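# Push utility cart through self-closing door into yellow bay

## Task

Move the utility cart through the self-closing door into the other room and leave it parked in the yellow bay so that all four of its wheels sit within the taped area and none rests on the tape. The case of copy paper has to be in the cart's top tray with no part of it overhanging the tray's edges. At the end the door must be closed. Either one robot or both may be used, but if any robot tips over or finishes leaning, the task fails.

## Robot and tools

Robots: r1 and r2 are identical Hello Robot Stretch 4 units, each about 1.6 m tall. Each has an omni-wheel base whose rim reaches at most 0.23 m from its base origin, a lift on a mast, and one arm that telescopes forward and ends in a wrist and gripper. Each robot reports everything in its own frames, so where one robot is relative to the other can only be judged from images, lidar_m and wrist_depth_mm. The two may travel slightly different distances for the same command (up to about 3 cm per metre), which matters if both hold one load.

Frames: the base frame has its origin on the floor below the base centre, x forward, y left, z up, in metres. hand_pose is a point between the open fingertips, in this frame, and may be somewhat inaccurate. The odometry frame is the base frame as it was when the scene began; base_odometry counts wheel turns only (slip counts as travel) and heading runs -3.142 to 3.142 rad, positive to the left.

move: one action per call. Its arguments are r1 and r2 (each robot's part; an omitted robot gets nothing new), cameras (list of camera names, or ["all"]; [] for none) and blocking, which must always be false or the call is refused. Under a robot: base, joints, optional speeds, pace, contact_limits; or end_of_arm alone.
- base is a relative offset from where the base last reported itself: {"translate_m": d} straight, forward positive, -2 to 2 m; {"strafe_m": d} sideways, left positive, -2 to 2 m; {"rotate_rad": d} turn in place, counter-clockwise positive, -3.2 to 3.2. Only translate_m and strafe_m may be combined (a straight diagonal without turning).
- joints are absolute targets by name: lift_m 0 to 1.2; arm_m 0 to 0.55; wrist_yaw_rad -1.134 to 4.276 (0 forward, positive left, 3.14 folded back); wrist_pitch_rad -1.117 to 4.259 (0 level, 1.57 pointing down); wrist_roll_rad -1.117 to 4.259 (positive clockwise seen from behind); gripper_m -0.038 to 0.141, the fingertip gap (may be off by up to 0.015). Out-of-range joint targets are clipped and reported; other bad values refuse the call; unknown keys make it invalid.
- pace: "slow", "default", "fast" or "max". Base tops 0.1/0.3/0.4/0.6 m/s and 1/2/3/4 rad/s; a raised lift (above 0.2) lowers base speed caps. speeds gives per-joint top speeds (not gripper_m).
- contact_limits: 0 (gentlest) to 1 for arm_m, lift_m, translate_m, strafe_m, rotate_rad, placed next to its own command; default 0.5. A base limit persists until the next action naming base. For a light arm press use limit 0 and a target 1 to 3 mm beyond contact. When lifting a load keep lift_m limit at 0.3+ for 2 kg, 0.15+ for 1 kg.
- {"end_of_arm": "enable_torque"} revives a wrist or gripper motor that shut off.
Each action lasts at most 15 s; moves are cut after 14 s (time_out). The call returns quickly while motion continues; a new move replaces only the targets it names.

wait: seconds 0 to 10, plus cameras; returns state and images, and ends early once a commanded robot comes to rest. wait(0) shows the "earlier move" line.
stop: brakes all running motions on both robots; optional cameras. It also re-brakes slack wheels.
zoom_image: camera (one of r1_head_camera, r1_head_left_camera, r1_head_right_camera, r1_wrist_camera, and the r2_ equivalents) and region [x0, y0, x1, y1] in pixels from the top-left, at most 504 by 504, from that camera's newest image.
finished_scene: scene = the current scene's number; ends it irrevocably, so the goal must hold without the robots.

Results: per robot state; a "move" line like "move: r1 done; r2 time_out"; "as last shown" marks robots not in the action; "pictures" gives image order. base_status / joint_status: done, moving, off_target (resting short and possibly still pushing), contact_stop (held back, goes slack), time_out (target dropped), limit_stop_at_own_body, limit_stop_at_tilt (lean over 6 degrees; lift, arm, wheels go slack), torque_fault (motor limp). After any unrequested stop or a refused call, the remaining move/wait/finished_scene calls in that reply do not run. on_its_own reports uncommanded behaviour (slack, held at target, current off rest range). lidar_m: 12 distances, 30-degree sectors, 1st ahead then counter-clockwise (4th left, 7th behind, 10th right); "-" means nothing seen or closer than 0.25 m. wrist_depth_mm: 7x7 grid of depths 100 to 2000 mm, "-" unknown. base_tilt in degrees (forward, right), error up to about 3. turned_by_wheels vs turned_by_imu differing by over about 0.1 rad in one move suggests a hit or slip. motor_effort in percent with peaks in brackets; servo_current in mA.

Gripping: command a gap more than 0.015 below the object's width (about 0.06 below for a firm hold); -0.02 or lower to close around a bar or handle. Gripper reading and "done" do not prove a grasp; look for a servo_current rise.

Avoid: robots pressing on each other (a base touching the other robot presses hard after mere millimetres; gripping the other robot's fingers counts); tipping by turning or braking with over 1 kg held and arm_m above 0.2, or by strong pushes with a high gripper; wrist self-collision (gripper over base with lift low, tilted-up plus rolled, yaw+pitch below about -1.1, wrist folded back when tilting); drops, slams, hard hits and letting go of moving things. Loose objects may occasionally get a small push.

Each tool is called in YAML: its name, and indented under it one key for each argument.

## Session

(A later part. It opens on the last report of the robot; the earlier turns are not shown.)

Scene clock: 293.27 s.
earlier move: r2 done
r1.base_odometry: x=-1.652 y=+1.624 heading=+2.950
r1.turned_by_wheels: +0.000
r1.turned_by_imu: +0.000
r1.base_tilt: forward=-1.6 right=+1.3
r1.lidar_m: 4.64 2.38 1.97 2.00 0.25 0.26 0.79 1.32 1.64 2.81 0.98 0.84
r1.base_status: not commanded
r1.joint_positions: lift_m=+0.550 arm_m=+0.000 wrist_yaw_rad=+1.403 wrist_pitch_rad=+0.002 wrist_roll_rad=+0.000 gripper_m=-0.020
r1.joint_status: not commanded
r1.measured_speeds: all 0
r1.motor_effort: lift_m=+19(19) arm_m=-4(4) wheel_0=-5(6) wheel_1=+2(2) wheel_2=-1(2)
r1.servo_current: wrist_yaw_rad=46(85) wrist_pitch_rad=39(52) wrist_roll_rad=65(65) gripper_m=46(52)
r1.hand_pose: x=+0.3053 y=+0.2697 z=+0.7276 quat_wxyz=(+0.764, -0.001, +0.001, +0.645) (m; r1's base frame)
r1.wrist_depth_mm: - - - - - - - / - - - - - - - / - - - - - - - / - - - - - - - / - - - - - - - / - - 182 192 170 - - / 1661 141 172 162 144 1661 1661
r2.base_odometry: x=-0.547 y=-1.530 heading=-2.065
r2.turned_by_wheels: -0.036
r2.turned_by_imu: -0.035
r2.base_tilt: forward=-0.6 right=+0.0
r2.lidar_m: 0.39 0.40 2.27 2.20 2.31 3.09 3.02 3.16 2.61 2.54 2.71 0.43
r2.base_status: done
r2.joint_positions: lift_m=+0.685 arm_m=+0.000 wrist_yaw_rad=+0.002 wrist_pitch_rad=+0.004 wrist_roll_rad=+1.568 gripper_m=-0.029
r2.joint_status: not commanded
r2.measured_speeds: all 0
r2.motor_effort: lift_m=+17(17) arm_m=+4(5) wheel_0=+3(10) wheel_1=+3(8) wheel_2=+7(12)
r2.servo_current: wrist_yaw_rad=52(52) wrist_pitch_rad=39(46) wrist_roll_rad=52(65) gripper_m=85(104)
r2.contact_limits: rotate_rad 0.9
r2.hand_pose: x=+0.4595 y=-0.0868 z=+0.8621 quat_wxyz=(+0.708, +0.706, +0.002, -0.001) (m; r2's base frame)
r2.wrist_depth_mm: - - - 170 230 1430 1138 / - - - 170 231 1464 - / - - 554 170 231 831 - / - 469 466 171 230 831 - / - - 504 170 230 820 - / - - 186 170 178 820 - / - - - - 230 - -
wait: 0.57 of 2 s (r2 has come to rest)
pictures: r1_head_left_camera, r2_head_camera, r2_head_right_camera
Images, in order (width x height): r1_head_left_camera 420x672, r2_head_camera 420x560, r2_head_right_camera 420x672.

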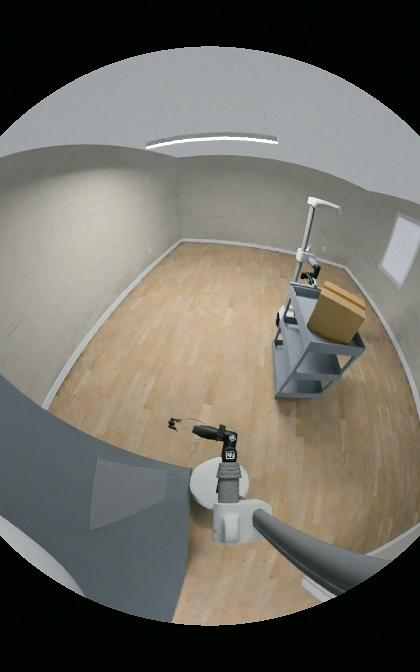

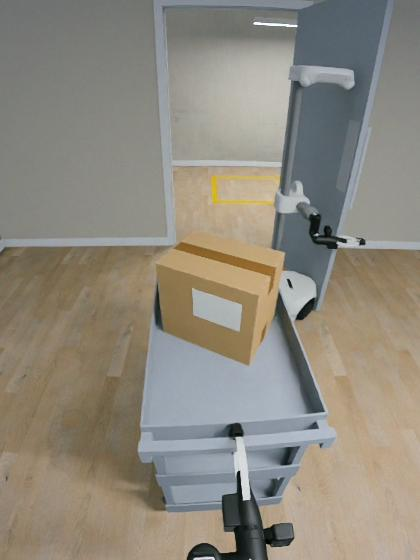

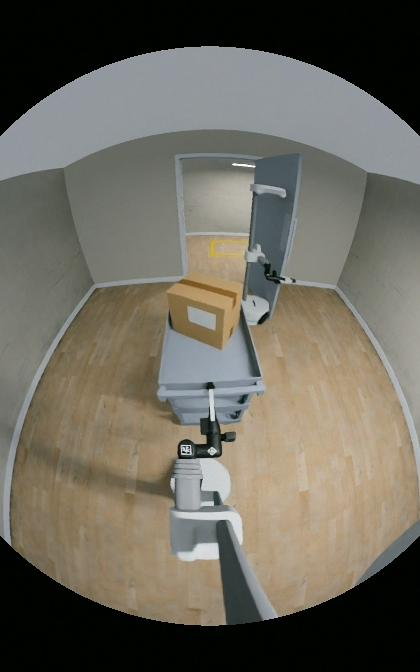

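move:
  blocking: false
  r2: {"base":{"translate_m":0.1,"strafe_m":0.11},"contact_limits":{"translate_m":0.9},"pace":"slow"}
  cameras: []

wait:
  seconds: 4
  cameras: []

move:
  blocking: false
  r2: {"base":{"translate_m":0.35,"strafe_m":-0.03},"contact_limits":{"translate_m":0.9},"pace":"slow"}
  cameras: ["r2_head_camera"]

wait:
  seconds: 6
  cameras: ["r2_head_camera","r2_head_right_camera","r1_head_left_camera"]

Scene clock: 307.13 s.
move: r2 moving
r1: as last shown
r1.base_tilt: forward=-1.6 right=+1.2
r1.lidar_m: 4.65 2.39 1.97 1.95 0.25 0.29 0.81 1.30 1.64 2.81 0.97 0.85
r1.motor_effort: lift_m=+19(19) arm_m=-4(4) wheel_0=-5(5) wheel_1=+2(2) wheel_2=-1(1)
r1.servo_current: wrist_yaw_rad=46(65) wrist_pitch_rad=46(52) wrist_roll_rad=33(52) gripper_m=39(46)
r1.wrist_depth_mm: - - - - - - - / - - - - - - - / - - - - - - - / - - - - - - - / - - - - - - - / - - 181 193 170 - - / 1661 141 171 162 144 1618 1756
r2.base_odometry: x=-0.543 y=-1.542 heading=-2.066
r2.turned_by_wheels: -0.001
r2.turned_by_imu: +0.000
r2.base_tilt: forward=-0.7 right=+0.1
r2.lidar_m: 0.40 0.39 2.26 2.18 2.27 3.08 3.01 3.18 2.59 2.55 2.70 0.43
r2.base_status: translate_m moving; strafe_m moving
r2.joint_positions: lift_m=+0.685 arm_m=+0.000 wrist_yaw_rad=-0.001 wrist_pitch_rad=+0.004 wrist_roll_rad=+1.568 gripper_m=-0.029
r2.joint_status: not commanded
r2.measured_speeds: translate_m=+0.034 strafe_m=+0.037 rotate_rad=-0.004 lift_m=+0.000 arm_m=+0.000 wrist_yaw_rad=-0.006 wrist_pitch_rad=+0.000 wrist_roll_rad=+0.000
r2.motor_effort: lift_m=+17(17) arm_m=+4(4) wheel_0=-4(5) wheel_1=+9(9) wheel_2=-13(13)
r2.servo_current: wrist_yaw_rad=59(59) wrist_pitch_rad=46(46) wrist_roll_rad=52(52) gripper_m=91(98)
r2.contact_limits: translate_m 0.9
r2.hand_pose: x=+0.4592 y=-0.0876 z=+0.8621 quat_wxyz=(+0.708, +0.706, +0.001, -0.002) (m; r2's base frame)
r2.wrist_depth_mm: - - 1576 169 230 1430 1160 / - - - 170 231 1430 - / - - 559 170 230 820 - / - 477 466 169 230 831 - / - - 500 169 229 831 - / - - 186 169 178 - - / - - - - 230 539 -
pictures: none
No camera images: "cameras" was empty.

Scene clock: 309.37 s.
earlier move: r2 done
r1.base_odometry: x=-1.652 y=+1.624 heading=+2.950
r1.turned_by_wheels: +0.000
r1.turned_by_imu: +0.000
r1.base_tilt: forward=-1.6 right=+1.3
r1.lidar_m: 4.65 2.37 1.97 1.97 0.25 0.27 0.81 1.32 1.65 2.80 0.87 0.79
r1.base_status: not commanded
r1.joint_positions: lift_m=+0.550 arm_m=+0.000 wrist_yaw_rad=+1.403 wrist_pitch_rad=+0.002 wrist_roll_rad=+0.000 gripper_m=-0.020
r1.joint_status: not commanded
r1.measured_speeds: all 0
r1.motor_effort: lift_m=+19(19) arm_m=-4(4) wheel_0=-5(6) wheel_1=+2(2) wheel_2=-1(2)
r1.servo_current: wrist_yaw_rad=52(78) wrist_pitch_rad=52(52) wrist_roll_rad=39(65) gripper_m=39(52)
r1.hand_pose: x=+0.3053 y=+0.2697 z=+0.7276 quat_wxyz=(+0.764, -0.001, +0.001, +0.645) (m; r1's base frame)
r1.wrist_depth_mm: - - - - - - - / - - - - - - - / - - - - - - - / - - - - - - - / - - - - - - - / - - 183 192 169 - - / 1618 141 172 162 145 1661 1756
r2.base_odometry: x=-0.498 y=-1.670 heading=-2.066
r2.turned_by_wheels: +0.000
r2.turned_by_imu: +0.000
r2.base_tilt: forward=-0.7 right=+0.1
r2.lidar_m: 0.38 0.47 2.13 2.09 2.21 3.15 3.12 3.25 2.74 2.65 2.83 0.41
r2.base_status: done
r2.joint_positions: lift_m=+0.685 arm_m=+0.000 wrist_yaw_rad=-0.002 wrist_pitch_rad=+0.004 wrist_roll_rad=+1.568 gripper_m=-0.029
r2.joint_status: not commanded
r2.measured_speeds: all 0
r2.motor_effort: lift_m=+17(17) arm_m=+4(5) wheel_0=-7(10) wheel_1=+3(9) wheel_2=-8(13)
r2.servo_current: wrist_yaw_rad=39(59) wrist_pitch_rad=39(52) wrist_roll_rad=52(52) gripper_m=91(98)
r2.contact_limits: translate_m 0.9
r2.hand_pose: x=+0.4591 y=-0.0881 z=+0.8621 quat_wxyz=(+0.708, +0.706, +0.001, -0.002) (m; r2's base frame)
r2.wrist_depth_mm: - 1618 - 150 207 1308 - / - - 564 153 211 - - / - 466 445 156 216 809 - / - - 480 160 222 831 - / - - 549 165 228 - - / - - 186 168 178 - - / - - - - - 1618 500
wait: 2.23 of 4 s (r2 has come to rest)
pictures: none
No camera images: "cameras" was empty.

Scene clock: 309.87 s.
move: r2 moving
r1: as last shown
r1.lidar_m: 4.66 2.37 1.96 1.99 0.25 0.28 0.80 1.31 1.64 2.80 0.85 0.77
r1.motor_effort: lift_m=+19(19) arm_m=-4(4) wheel_0=-6(6) wheel_1=+2(2) wheel_2=-1(1)
r1.servo_current: wrist_yaw_rad=39(59) wrist_pitch_rad=39(46) wrist_roll_rad=39(59) gripper_m=46(46)
r1.wrist_depth_mm: - - - - - - - / - - - - - - - / - - - - - - - / - - - - - - - / - - - - - - - / - - 182 193 170 - - / 1661 141 172 162 144 1661 1661
r2.base_odometry: x=-0.504 y=-1.681 heading=-2.066
r2.turned_by_wheels: +0.000
r2.turned_by_imu: +0.000
r2.base_tilt: forward=-0.6 right=+0.0
r2.lidar_m: 0.41 0.46 2.17 2.08 2.22 3.12 3.14 3.31 2.73 2.66 2.79 0.41
r2.base_status: translate_m moving; strafe_m moving
r2.joint_positions: lift_m=+0.685 arm_m=+0.000 wrist_yaw_rad=-0.002 wrist_pitch_rad=+0.004 wrist_roll_rad=+1.568 gripper_m=-0.029
r2.joint_status: not commanded
r2.measured_speeds: translate_m=+0.048 strafe_m=-0.004 rotate_rad=+0.000 lift_m=+0.000 arm_m=+0.000 wrist_yaw_rad=+0.000 wrist_pitch_rad=+0.000 wrist_roll_rad=+0.000
r2.motor_effort: lift_m=+17(17) arm_m=+4(4) wheel_0=+10(10) wheel_1=+6(6) wheel_2=-11(13)
r2.servo_current: wrist_yaw_rad=39(59) wrist_pitch_rad=39(46) wrist_roll_rad=39(59) gripper_m=91(91)
r2.contact_limits: translate_m 0.9
r2.hand_pose: x=+0.4591 y=-0.0881 z=+0.8621 quat_wxyz=(+0.708, +0.706, +0.001, -0.002) (m; r2's base frame)
r2.wrist_depth_mm: - 1576 - 147 204 1308 - / - - 549 152 210 - - / - 452 445 154 214 809 - / - - 488 159 220 831 - / - - 554 164 227 - - / - - 186 168 179 - - / - - - - - 1708 492
pictures: r2_head_camera
Images, in order (width x height): r2_head_camera 420x560.

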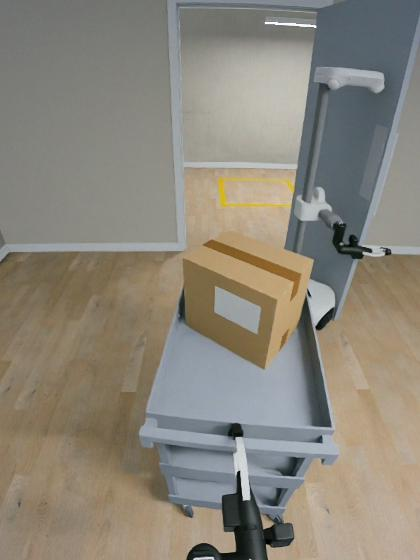

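Scene clock: 314.17 s.
earlier move: r2 done
r1.base_odometry: x=-1.652 y=+1.624 heading=+2.950
r1.turned_by_wheels: +0.000
r1.turned_by_imu: +0.000
r1.base_tilt: forward=-1.6 right=+1.3
r1.lidar_m: 4.65 2.41 1.97 1.97 0.25 0.29 0.80 1.30 1.61 0.85 0.51 0.63
r1.base_status: not commanded
r1.joint_positions: lift_m=+0.550 arm_m=+0.000 wrist_yaw_rad=+1.403 wrist_pitch_rad=+0.002 wrist_roll_rad=+0.000 gripper_m=-0.020
r1.joint_status: not commanded
r1.measured_speeds: all 0
r1.motor_effort: lift_m=+19(19) arm_m=-4(4) wheel_0=-5(6) wheel_1=+2(2) wheel_2=-1(2)
r1.servo_current: wrist_yaw_rad=46(72) wrist_pitch_rad=39(52) wrist_roll_rad=65(65) gripper_m=46(52)
r1.hand_pose: x=+0.3053 y=+0.2697 z=+0.7276 quat_wxyz=(+0.764, -0.001, +0.001, +0.645) (m; r1's base frame)
r1.wrist_depth_mm: - - - - - - - / - - - - - - - / - - - - - - - / - - - - - - - / - - - - - - - / - - 182 193 170 - - / 1618 141 172 162 144 1661 1708
r2.base_odometry: x=-0.690 y=-1.964 heading=-2.066
r2.turned_by_wheels: +0.000
r2.turned_by_imu: +0.002
r2.base_tilt: forward=-0.7 right=+0.0
r2.lidar_m: 0.41 0.44 2.17 2.10 2.23 3.16 3.48 3.58 2.71 2.62 2.76 0.42
r2.base_status: done
r2.joint_positions: lift_m=+0.685 arm_m=+0.000 wrist_yaw_rad=+0.000 wrist_pitch_rad=+0.004 wrist_roll_rad=+1.568 gripper_m=-0.029
r2.joint_status: not commanded
r2.measured_speeds: all 0
r2.motor_effort: lift_m=+17(17) arm_m=+4(5) wheel_0=+6(13) wheel_1=+5(8) wheel_2=-6(13)
r2.servo_current: wrist_yaw_rad=39(65) wrist_pitch_rad=46(52) wrist_roll_rad=52(65) gripper_m=91(98)
r2.contact_limits: translate_m 0.9
r2.hand_pose: x=+0.4592 y=-0.0875 z=+0.8621 quat_wxyz=(+0.708, +0.706, +0.001, -0.001) (m; r2's base frame)
r2.wrist_depth_mm: - 1182 1182 153 210 1205 - / - - 603 156 213 778 - / - 504 459 158 219 820 - / - 496 473 162 223 820 - / - - 544 166 228 - - / - - 185 169 178 - - / - - - - 236 1537 488
wait: 4.30 of 6 s (r2 has come to rest)
pictures: r1_head_left_camera, r2_head_camera, r2_head_right_camera
Images, in order (width x height): r1_head_left_camera 420x672, r2_head_camera 420x560, r2_head_right_camera 420x672.

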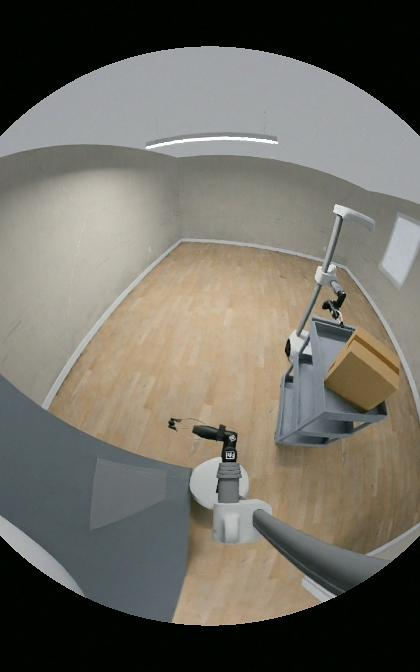

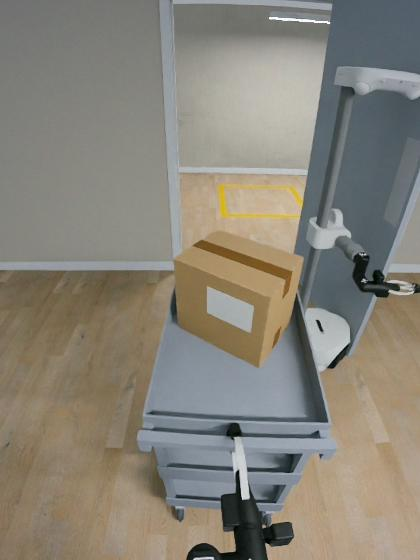

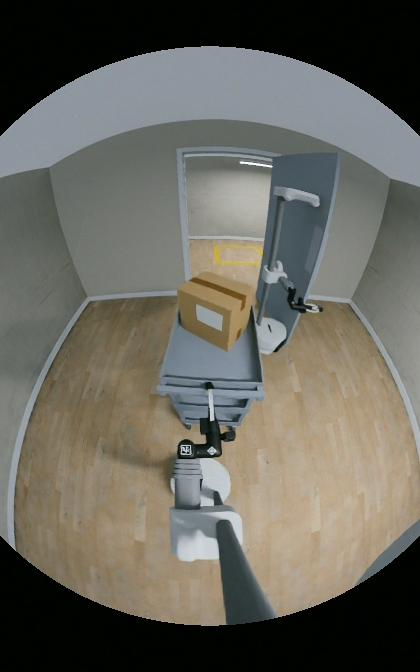

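move:
  blocking: false
  r2: {"base":{"translate_m":0.7,"strafe_m":-0.02},"contact_limits":{"translate_m":0.9},"pace":"slow"}
  cameras: []

wait:
  seconds: 10
  cameras: ["r2_head_camera","r2_head_right_camera","r1_head_right_camera"]

Scene clock: 322.17 s.
move: r2 moving
r1: as last shown
r1.lidar_m: 4.63 2.39 1.96 1.98 0.25 0.27 0.77 1.32 1.65 0.80 0.49 0.62
r1.servo_current: wrist_yaw_rad=33(59) wrist_pitch_rad=33(46) wrist_roll_rad=46(59) gripper_m=46(52)
r1.wrist_depth_mm: - - - - - - - / - - - - - - - / - - - - - - - / - - - - - - - / - - - - - - - / - - 182 193 170 - - / 1661 141 172 162 143 1576 1661
r2.base_odometry: x=-0.696 y=-1.974 heading=-2.065
r2.turned_by_wheels: +0.000
r2.turned_by_imu: +0.001
r2.base_tilt: forward=-0.7 right=+0.0
r2.lidar_m: 0.40 0.43 2.17 2.11 2.22 3.14 3.49 3.62 2.74 2.62 2.79 0.41
r2.base_status: translate_m moving; strafe_m moving
r2.joint_positions: lift_m=+0.685 arm_m=+0.000 wrist_yaw_rad=+0.000 wrist_pitch_rad=+0.004 wrist_roll_rad=+1.568 gripper_m=-0.029
r2.joint_status: not commanded
r2.measured_speeds: translate_m=+0.049 strafe_m=-0.001 rotate_rad=-0.003 lift_m=+0.000 arm_m=+0.000 wrist_yaw_rad=+0.000 wrist_pitch_rad=+0.000 wrist_roll_rad=+0.000
r2.motor_effort: lift_m=+17(17) arm_m=+4(4) wheel_0=+7(11) wheel_1=+7(8) wheel_2=-10(11)
r2.servo_current: wrist_yaw_rad=52(59) wrist_pitch_rad=39(46) wrist_roll_rad=52(59) gripper_m=98(98)
r2.contact_limits: translate_m 0.9
r2.hand_pose: x=+0.4592 y=-0.0875 z=+0.8621 quat_wxyz=(+0.708, +0.706, +0.001, -0.001) (m; r2's base frame)
r2.wrist_depth_mm: - 1182 1182 153 210 1182 - / - - 603 156 214 768 - / - 504 455 159 218 809 - / - 496 473 162 224 820 - / - - 539 166 228 - - / - - 186 169 178 - - / - - - - 238 1576 488
pictures: none
No camera images: "cameras" was empty.

Scene clock: 329.93 s.
earlier move: r2 done
r1.base_odometry: x=-1.652 y=+1.624 heading=+2.950
r1.turned_by_wheels: +0.000
r1.turned_by_imu: +0.000
r1.base_tilt: forward=-1.6 right=+1.3
r1.lidar_m: 4.63 2.39 1.97 1.96 0.25 0.25 0.77 0.49 0.39 0.37 0.42 0.90
r1.base_status: not commanded
r1.joint_positions: lift_m=+0.550 arm_m=+0.000 wrist_yaw_rad=+1.403 wrist_pitch_rad=+0.002 wrist_roll_rad=+0.000 gripper_m=-0.020
r1.joint_status: not commanded
r1.measured_speeds: all 0
r1.motor_effort: lift_m=+19(19) arm_m=-4(4) wheel_0=-5(6) wheel_1=+2(2) wheel_2=-1(2)
r1.servo_current: wrist_yaw_rad=52(72) wrist_pitch_rad=52(52) wrist_roll_rad=59(72) gripper_m=39(52)
r1.hand_pose: x=+0.3053 y=+0.2697 z=+0.7276 quat_wxyz=(+0.764, -0.001, +0.001, +0.645) (m; r1's base frame)
r1.wrist_depth_mm: - - - - - - - / - - - - - - - / - - - - - - - / - - - - - - - / - - - - - - - / - - 182 193 170 - - / 1618 141 172 162 144 1618 1661
r2.base_odometry: x=-1.040 y=-2.570 heading=-2.065
r2.turned_by_wheels: +0.000
r2.turned_by_imu: +0.000
r2.base_tilt: forward=-0.7 right=+0.1
r2.lidar_m: 0.39 0.43 2.14 2.08 2.21 3.13 - 3.62 2.74 2.64 0.80 0.42
r2.base_status: done
r2.joint_positions: lift_m=+0.685 arm_m=+0.000 wrist_yaw_rad=+0.000 wrist_pitch_rad=+0.004 wrist_roll_rad=+1.568 gripper_m=-0.029
r2.joint_status: not commanded
r2.measured_speeds: all 0
r2.motor_effort: lift_m=+17(17) arm_m=+4(5) wheel_0=+3(11) wheel_1=+4(8) wheel_2=-7(12)
r2.servo_current: wrist_yaw_rad=46(65) wrist_pitch_rad=46(52) wrist_roll_rad=46(59) gripper_m=91(98)
r2.contact_limits: translate_m 0.9
r2.hand_pose: x=+0.4592 y=-0.0875 z=+0.8621 quat_wxyz=(+0.708, +0.706, +0.001, -0.001) (m; r2's base frame)
r2.wrist_depth_mm: - - - 163 224 1618 1160 / - - - 164 224 1537 - / - - 512 166 227 820 - / - 480 466 167 229 820 - / - - 517 168 229 854 - / - - 186 170 178 - - / - - - - 233 - -
wait: 7.77 of 10 s (r2 has come to rest)
pictures: r1_head_right_camera, r2_head_camera, r2_head_right_camera
Images, in order (width x height): r1_head_right_camera 420x672, r2_head_camera 420x560, r2_head_right_camera 420x672.

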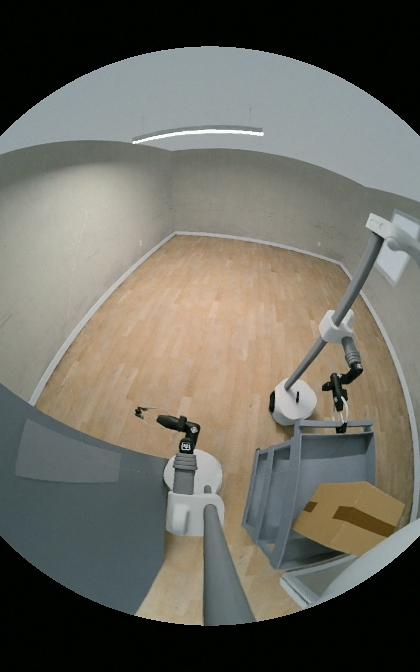

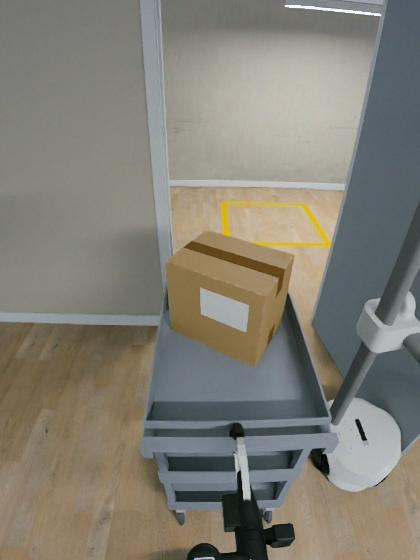

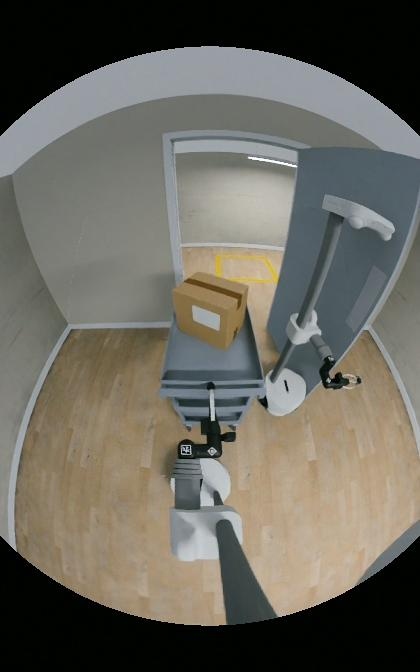

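move:
  blocking: false
  r2: {"base":{"translate_m":0.1,"strafe_m":0.08},"contact_limits":{"translate_m":0.9},"pace":"slow"}
  cameras: []

wait:
  seconds: 4
  cameras: []

move:
  blocking: false
  r2: {"base":{"translate_m":0.4,"strafe_m":-0.06},"contact_limits":{"translate_m":0.9},"pace":"slow"}
  cameras: ["r2_head_camera"]

wait:
  seconds: 7
  cameras: ["r2_head_camera","r2_head_right_camera","r1_head_right_camera"]

Scene clock: 350.40 s.
move: r2 moving
r1: as last shown
r1.lidar_m: 4.67 2.37 1.96 1.98 0.25 0.27 0.79 0.49 0.39 0.37 0.44 0.91
r1.motor_effort: lift_m=+19(19) arm_m=-4(4) wheel_0=-5(6) wheel_1=+2(2) wheel_2=-1(1)
r1.servo_current: wrist_yaw_rad=26(72) wrist_pitch_rad=39(46) wrist_roll_rad=39(65) gripper_m=46(52)
r1.wrist_depth_mm: - - - - - - - / - - - - - - - / - - - - - - - / - - - - - - - / - - - - - - - / - - 182 192 171 - - / 1618 141 172 162 143 1618 1708
r2.base_odometry: x=-1.038 y=-2.583 heading=-2.066
r2.turned_by_wheels: -0.001
r2.turned_by_imu: +0.000
r2.base_tilt: forward=-0.7 right=+0.1
r2.lidar_m: 0.40 0.42 2.16 2.06 2.21 3.12 - 3.59 2.74 2.66 0.80 0.43
r2.base_status: translate_m moving; strafe_m moving
r2.joint_positions: lift_m=+0.685 arm_m=+0.000 wrist_yaw_rad=-0.001 wrist_pitch_rad=+0.004 wrist_roll_rad=+1.568 gripper_m=-0.029
r2.joint_status: not commanded
r2.measured_speeds: translate_m=+0.041 strafe_m=+0.033 rotate_rad=-0.001 lift_m=+0.000 arm_m=+0.000 wrist_yaw_rad=+0.000 wrist_pitch_rad=+0.000 wrist_roll_rad=+0.000
r2.motor_effort: lift_m=+17(17) arm_m=+4(4) wheel_0=-6(9) wheel_1=+9(9) wheel_2=-12(12)
r2.servo_current: wrist_yaw_rad=46(52) wrist_pitch_rad=39(46) wrist_roll_rad=39(52) gripper_m=98(98)
r2.contact_limits: translate_m 0.9
r2.hand_pose: x=+0.4591 y=-0.0878 z=+0.8621 quat_wxyz=(+0.708, +0.706, +0.001, -0.002) (m; r2's base frame)
r2.wrist_depth_mm: - - - 163 222 1618 1160 / - - - 164 224 750 - / - - 504 166 226 820 - / - 480 462 167 227 831 - / - - 517 168 229 820 - / - - 186 170 178 - - / - - - - 232 - -
pictures: none
No camera images: "cameras" was empty.

Scene clock: 352.40 s.
earlier move: r2 done
r1.base_odometry: x=-1.652 y=+1.624 heading=+2.950
r1.turned_by_wheels: +0.000
r1.turned_by_imu: +0.000
r1.base_tilt: forward=-1.6 right=+1.3
r1.lidar_m: 4.64 2.39 1.97 2.00 0.25 0.27 0.76 0.50 0.44 0.43 0.54 4.89
r1.base_status: not commanded
r1.joint_positions: lift_m=+0.550 arm_m=+0.000 wrist_yaw_rad=+1.403 wrist_pitch_rad=+0.002 wrist_roll_rad=+0.000 gripper_m=-0.020
r1.joint_status: not commanded
r1.measured_speeds: all 0
r1.motor_effort: lift_m=+19(19) arm_m=-4(4) wheel_0=-5(6) wheel_1=+2(2) wheel_2=-2(2)
r1.servo_current: wrist_yaw_rad=52(72) wrist_pitch_rad=39(52) wrist_roll_rad=33(65) gripper_m=46(52)
r1.hand_pose: x=+0.3053 y=+0.2697 z=+0.7276 quat_wxyz=(+0.764, -0.001, +0.001, +0.645) (m; r1's base frame)
r1.wrist_depth_mm: - - - - - - - / - - - - - - - / - - - - - - - / - - - - - - - / - - - - - - - / - - 182 193 170 - - / 1618 141 171 162 144 1618 1708
r2.base_odometry: x=-1.017 y=-2.696 heading=-2.066
r2.turned_by_wheels: +0.000
r2.turned_by_imu: +0.000
r2.base_tilt: forward=-0.7 right=+0.1
r2.lidar_m: 0.40 0.45 2.08 2.01 2.11 2.98 - 3.75 2.80 2.72 0.80 0.41
r2.base_status: done
r2.joint_positions: lift_m=+0.685 arm_m=+0.000 wrist_yaw_rad=-0.002 wrist_pitch_rad=+0.004 wrist_roll_rad=+1.568 gripper_m=-0.029
r2.joint_status: not commanded
r2.measured_speeds: all 0
r2.motor_effort: lift_m=+17(17) arm_m=+4(5) wheel_0=-7(9) wheel_1=+3(9) wheel_2=-8(13)
r2.servo_current: wrist_yaw_rad=46(59) wrist_pitch_rad=39(52) wrist_roll_rad=52(59) gripper_m=91(98)
r2.contact_limits: translate_m 0.9
r2.hand_pose: x=+0.4591 y=-0.0879 z=+0.8621 quat_wxyz=(+0.708, +0.706, +0.001, -0.002) (m; r2's base frame)
r2.wrist_depth_mm: - - - 148 206 1576 - / - - 554 153 211 - - / - 477 449 156 215 809 - / - - 480 160 222 831 - / - - 554 165 228 - - / - - 185 168 179 - - / - - - - 239 - 492
wait: 2.00 of 4 s (r2 has come to rest)
pictures: none
No camera images: "cameras" was empty.

Scene clock: 352.90 s.
move: r2 moving
r1: as last shown
r1.lidar_m: 4.63 2.41 1.96 1.99 0.25 0.29 0.79 0.53 0.42 0.44 0.54 4.89
r1.motor_effort: lift_m=+19(19) arm_m=-4(4) wheel_0=-5(6) wheel_1=+2(2) wheel_2=-1(2)
r1.servo_current: wrist_yaw_rad=59(59) wrist_pitch_rad=33(52) wrist_roll_rad=52(59) gripper_m=52(52)
r1.wrist_depth_mm: - - - - - - - / - - - - - - - / - - - - - - - / - - - - - - - / - - - - - - - / - - 182 193 170 - - / 1661 141 172 161 144 1618 1708
r2.base_odometry: x=-1.025 y=-2.706 heading=-2.066
r2.turned_by_wheels: +0.000
r2.turned_by_imu: +0.000
r2.base_tilt: forward=-0.7 right=+0.1
r2.lidar_m: 0.41 0.45 2.05 2.01 2.14 2.99 - 3.76 2.84 2.74 0.78 0.41
r2.base_status: translate_m moving; strafe_m moving
r2.joint_positions: lift_m=+0.685 arm_m=+0.000 wrist_yaw_rad=-0.002 wrist_pitch_rad=+0.004 wrist_roll_rad=+1.568 gripper_m=-0.029
r2.joint_status: not commanded
r2.measured_speeds: translate_m=+0.048 strafe_m=-0.007 rotate_rad=-0.001 lift_m=+0.000 arm_m=+0.000 wrist_yaw_rad=+0.000 wrist_pitch_rad=+0.000 wrist_roll_rad=+0.000
r2.motor_effort: lift_m=+17(17) arm_m=+4(4) wheel_0=+8(8) wheel_1=+5(6) wheel_2=-10(13)
r2.servo_current: wrist_yaw_rad=52(52) wrist_pitch_rad=46(46) wrist_roll_rad=52(52) gripper_m=91(98)
r2.contact_limits: translate_m 0.9
r2.hand_pose: x=+0.4591 y=-0.0879 z=+0.8621 quat_wxyz=(+0.708, +0.706, +0.001, -0.002) (m; r2's base frame)
r2.wrist_depth_mm: - - - 146 202 1537 - / - - 544 151 209 - - / - 466 445 154 213 - - / - - 480 158 220 831 - / - - 559 164 227 - - / - - 184 168 178 - - / - - - - 239 - 492
pictures: r2_head_camera
Images, in order (width x height): r2_head_camera 420x560.

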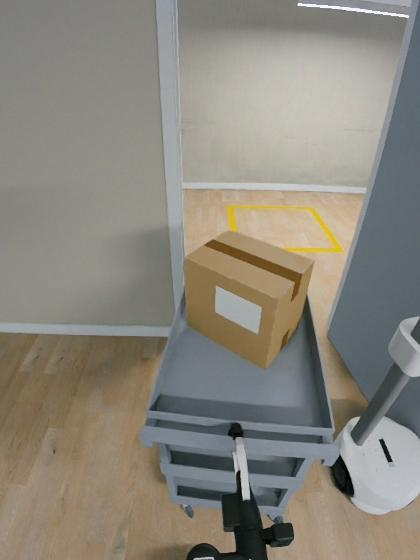

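Scene clock: 357.70 s.
earlier move: r2 done
r1.base_odometry: x=-1.652 y=+1.624 heading=+2.950
r1.turned_by_wheels: +0.000
r1.turned_by_imu: +0.000
r1.base_tilt: forward=-1.6 right=+1.3
r1.lidar_m: 4.65 2.36 1.98 1.98 0.25 0.28 0.82 0.56 0.47 0.55 0.61 4.88
r1.base_status: not commanded
r1.joint_positions: lift_m=+0.550 arm_m=+0.000 wrist_yaw_rad=+1.403 wrist_pitch_rad=+0.002 wrist_roll_rad=+0.000 gripper_m=-0.020
r1.joint_status: not commanded
r1.measured_speeds: all 0
r1.motor_effort: lift_m=+19(19) arm_m=-4(4) wheel_0=-5(6) wheel_1=+2(2) wheel_2=-1(2)
r1.servo_current: wrist_yaw_rad=52(72) wrist_pitch_rad=39(52) wrist_roll_rad=52(72) gripper_m=46(52)
r1.hand_pose: x=+0.3053 y=+0.2697 z=+0.7276 quat_wxyz=(+0.764, -0.001, +0.001, +0.645) (m; r1's base frame)
r1.wrist_depth_mm: - - - - - - - / - - - - - - - / - - - - - - - / - - - - - - - / - - - - - - - / - - 182 192 170 - - / 1661 141 172 162 144 1661 1708
r2.base_odometry: x=-1.260 y=-3.019 heading=-2.066
r2.turned_by_wheels: +0.000
r2.turned_by_imu: +0.002
r2.base_tilt: forward=-0.6 right=+0.1
r2.lidar_m: 0.39 0.42 1.73 2.04 2.17 3.08 - 3.69 2.78 0.57 0.56 0.42
r2.base_status: done
r2.joint_positions: lift_m=+0.685 arm_m=+0.000 wrist_yaw_rad=+0.000 wrist_pitch_rad=+0.004 wrist_roll_rad=+1.568 gripper_m=-0.029
r2.joint_status: not commanded
r2.measured_speeds: all 0
r2.motor_effort: lift_m=+17(17) arm_m=+4(5) wheel_0=+6(13) wheel_1=+4(8) wheel_2=-4(13)
r2.servo_current: wrist_yaw_rad=39(59) wrist_pitch_rad=39(52) wrist_roll_rad=59(65) gripper_m=98(98)
r2.contact_limits: translate_m 0.9
r2.hand_pose: x=+0.4593 y=-0.0873 z=+0.8621 quat_wxyz=(+0.708, +0.706, +0.002, -0.001) (m; r2's base frame)
r2.wrist_depth_mm: - - - 159 219 1661 1118 / - - - 161 220 750 - / - - 492 163 224 820 - / - 484 466 165 226 842 - / - - 521 167 229 831 - / - - 186 170 179 - - / - - - - 236 - -
wait: 4.80 of 7 s (r2 has come to rest)
pictures: r1_head_right_camera, r2_head_camera, r2_head_right_camera
Images, in order (width x height): r1_head_right_camera 420x672, r2_head_camera 420x560, r2_head_right_camera 420x672.

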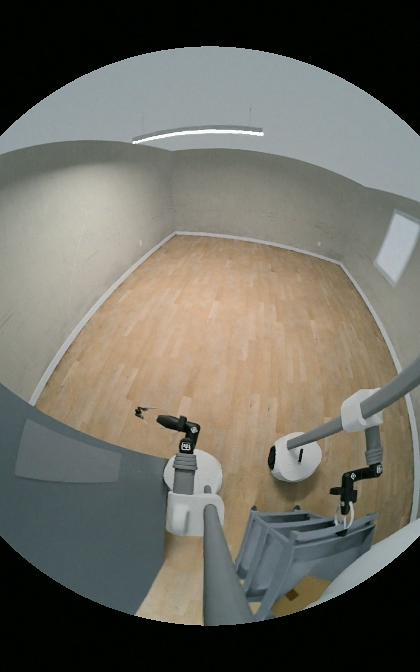

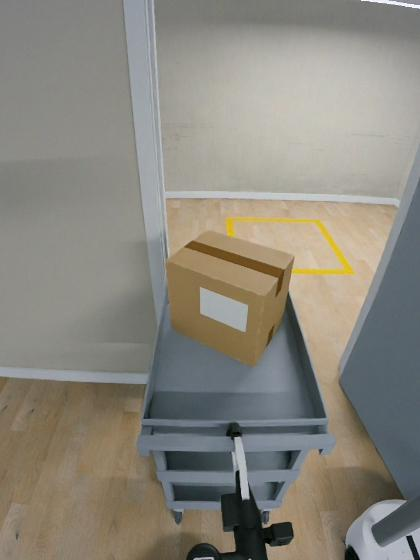

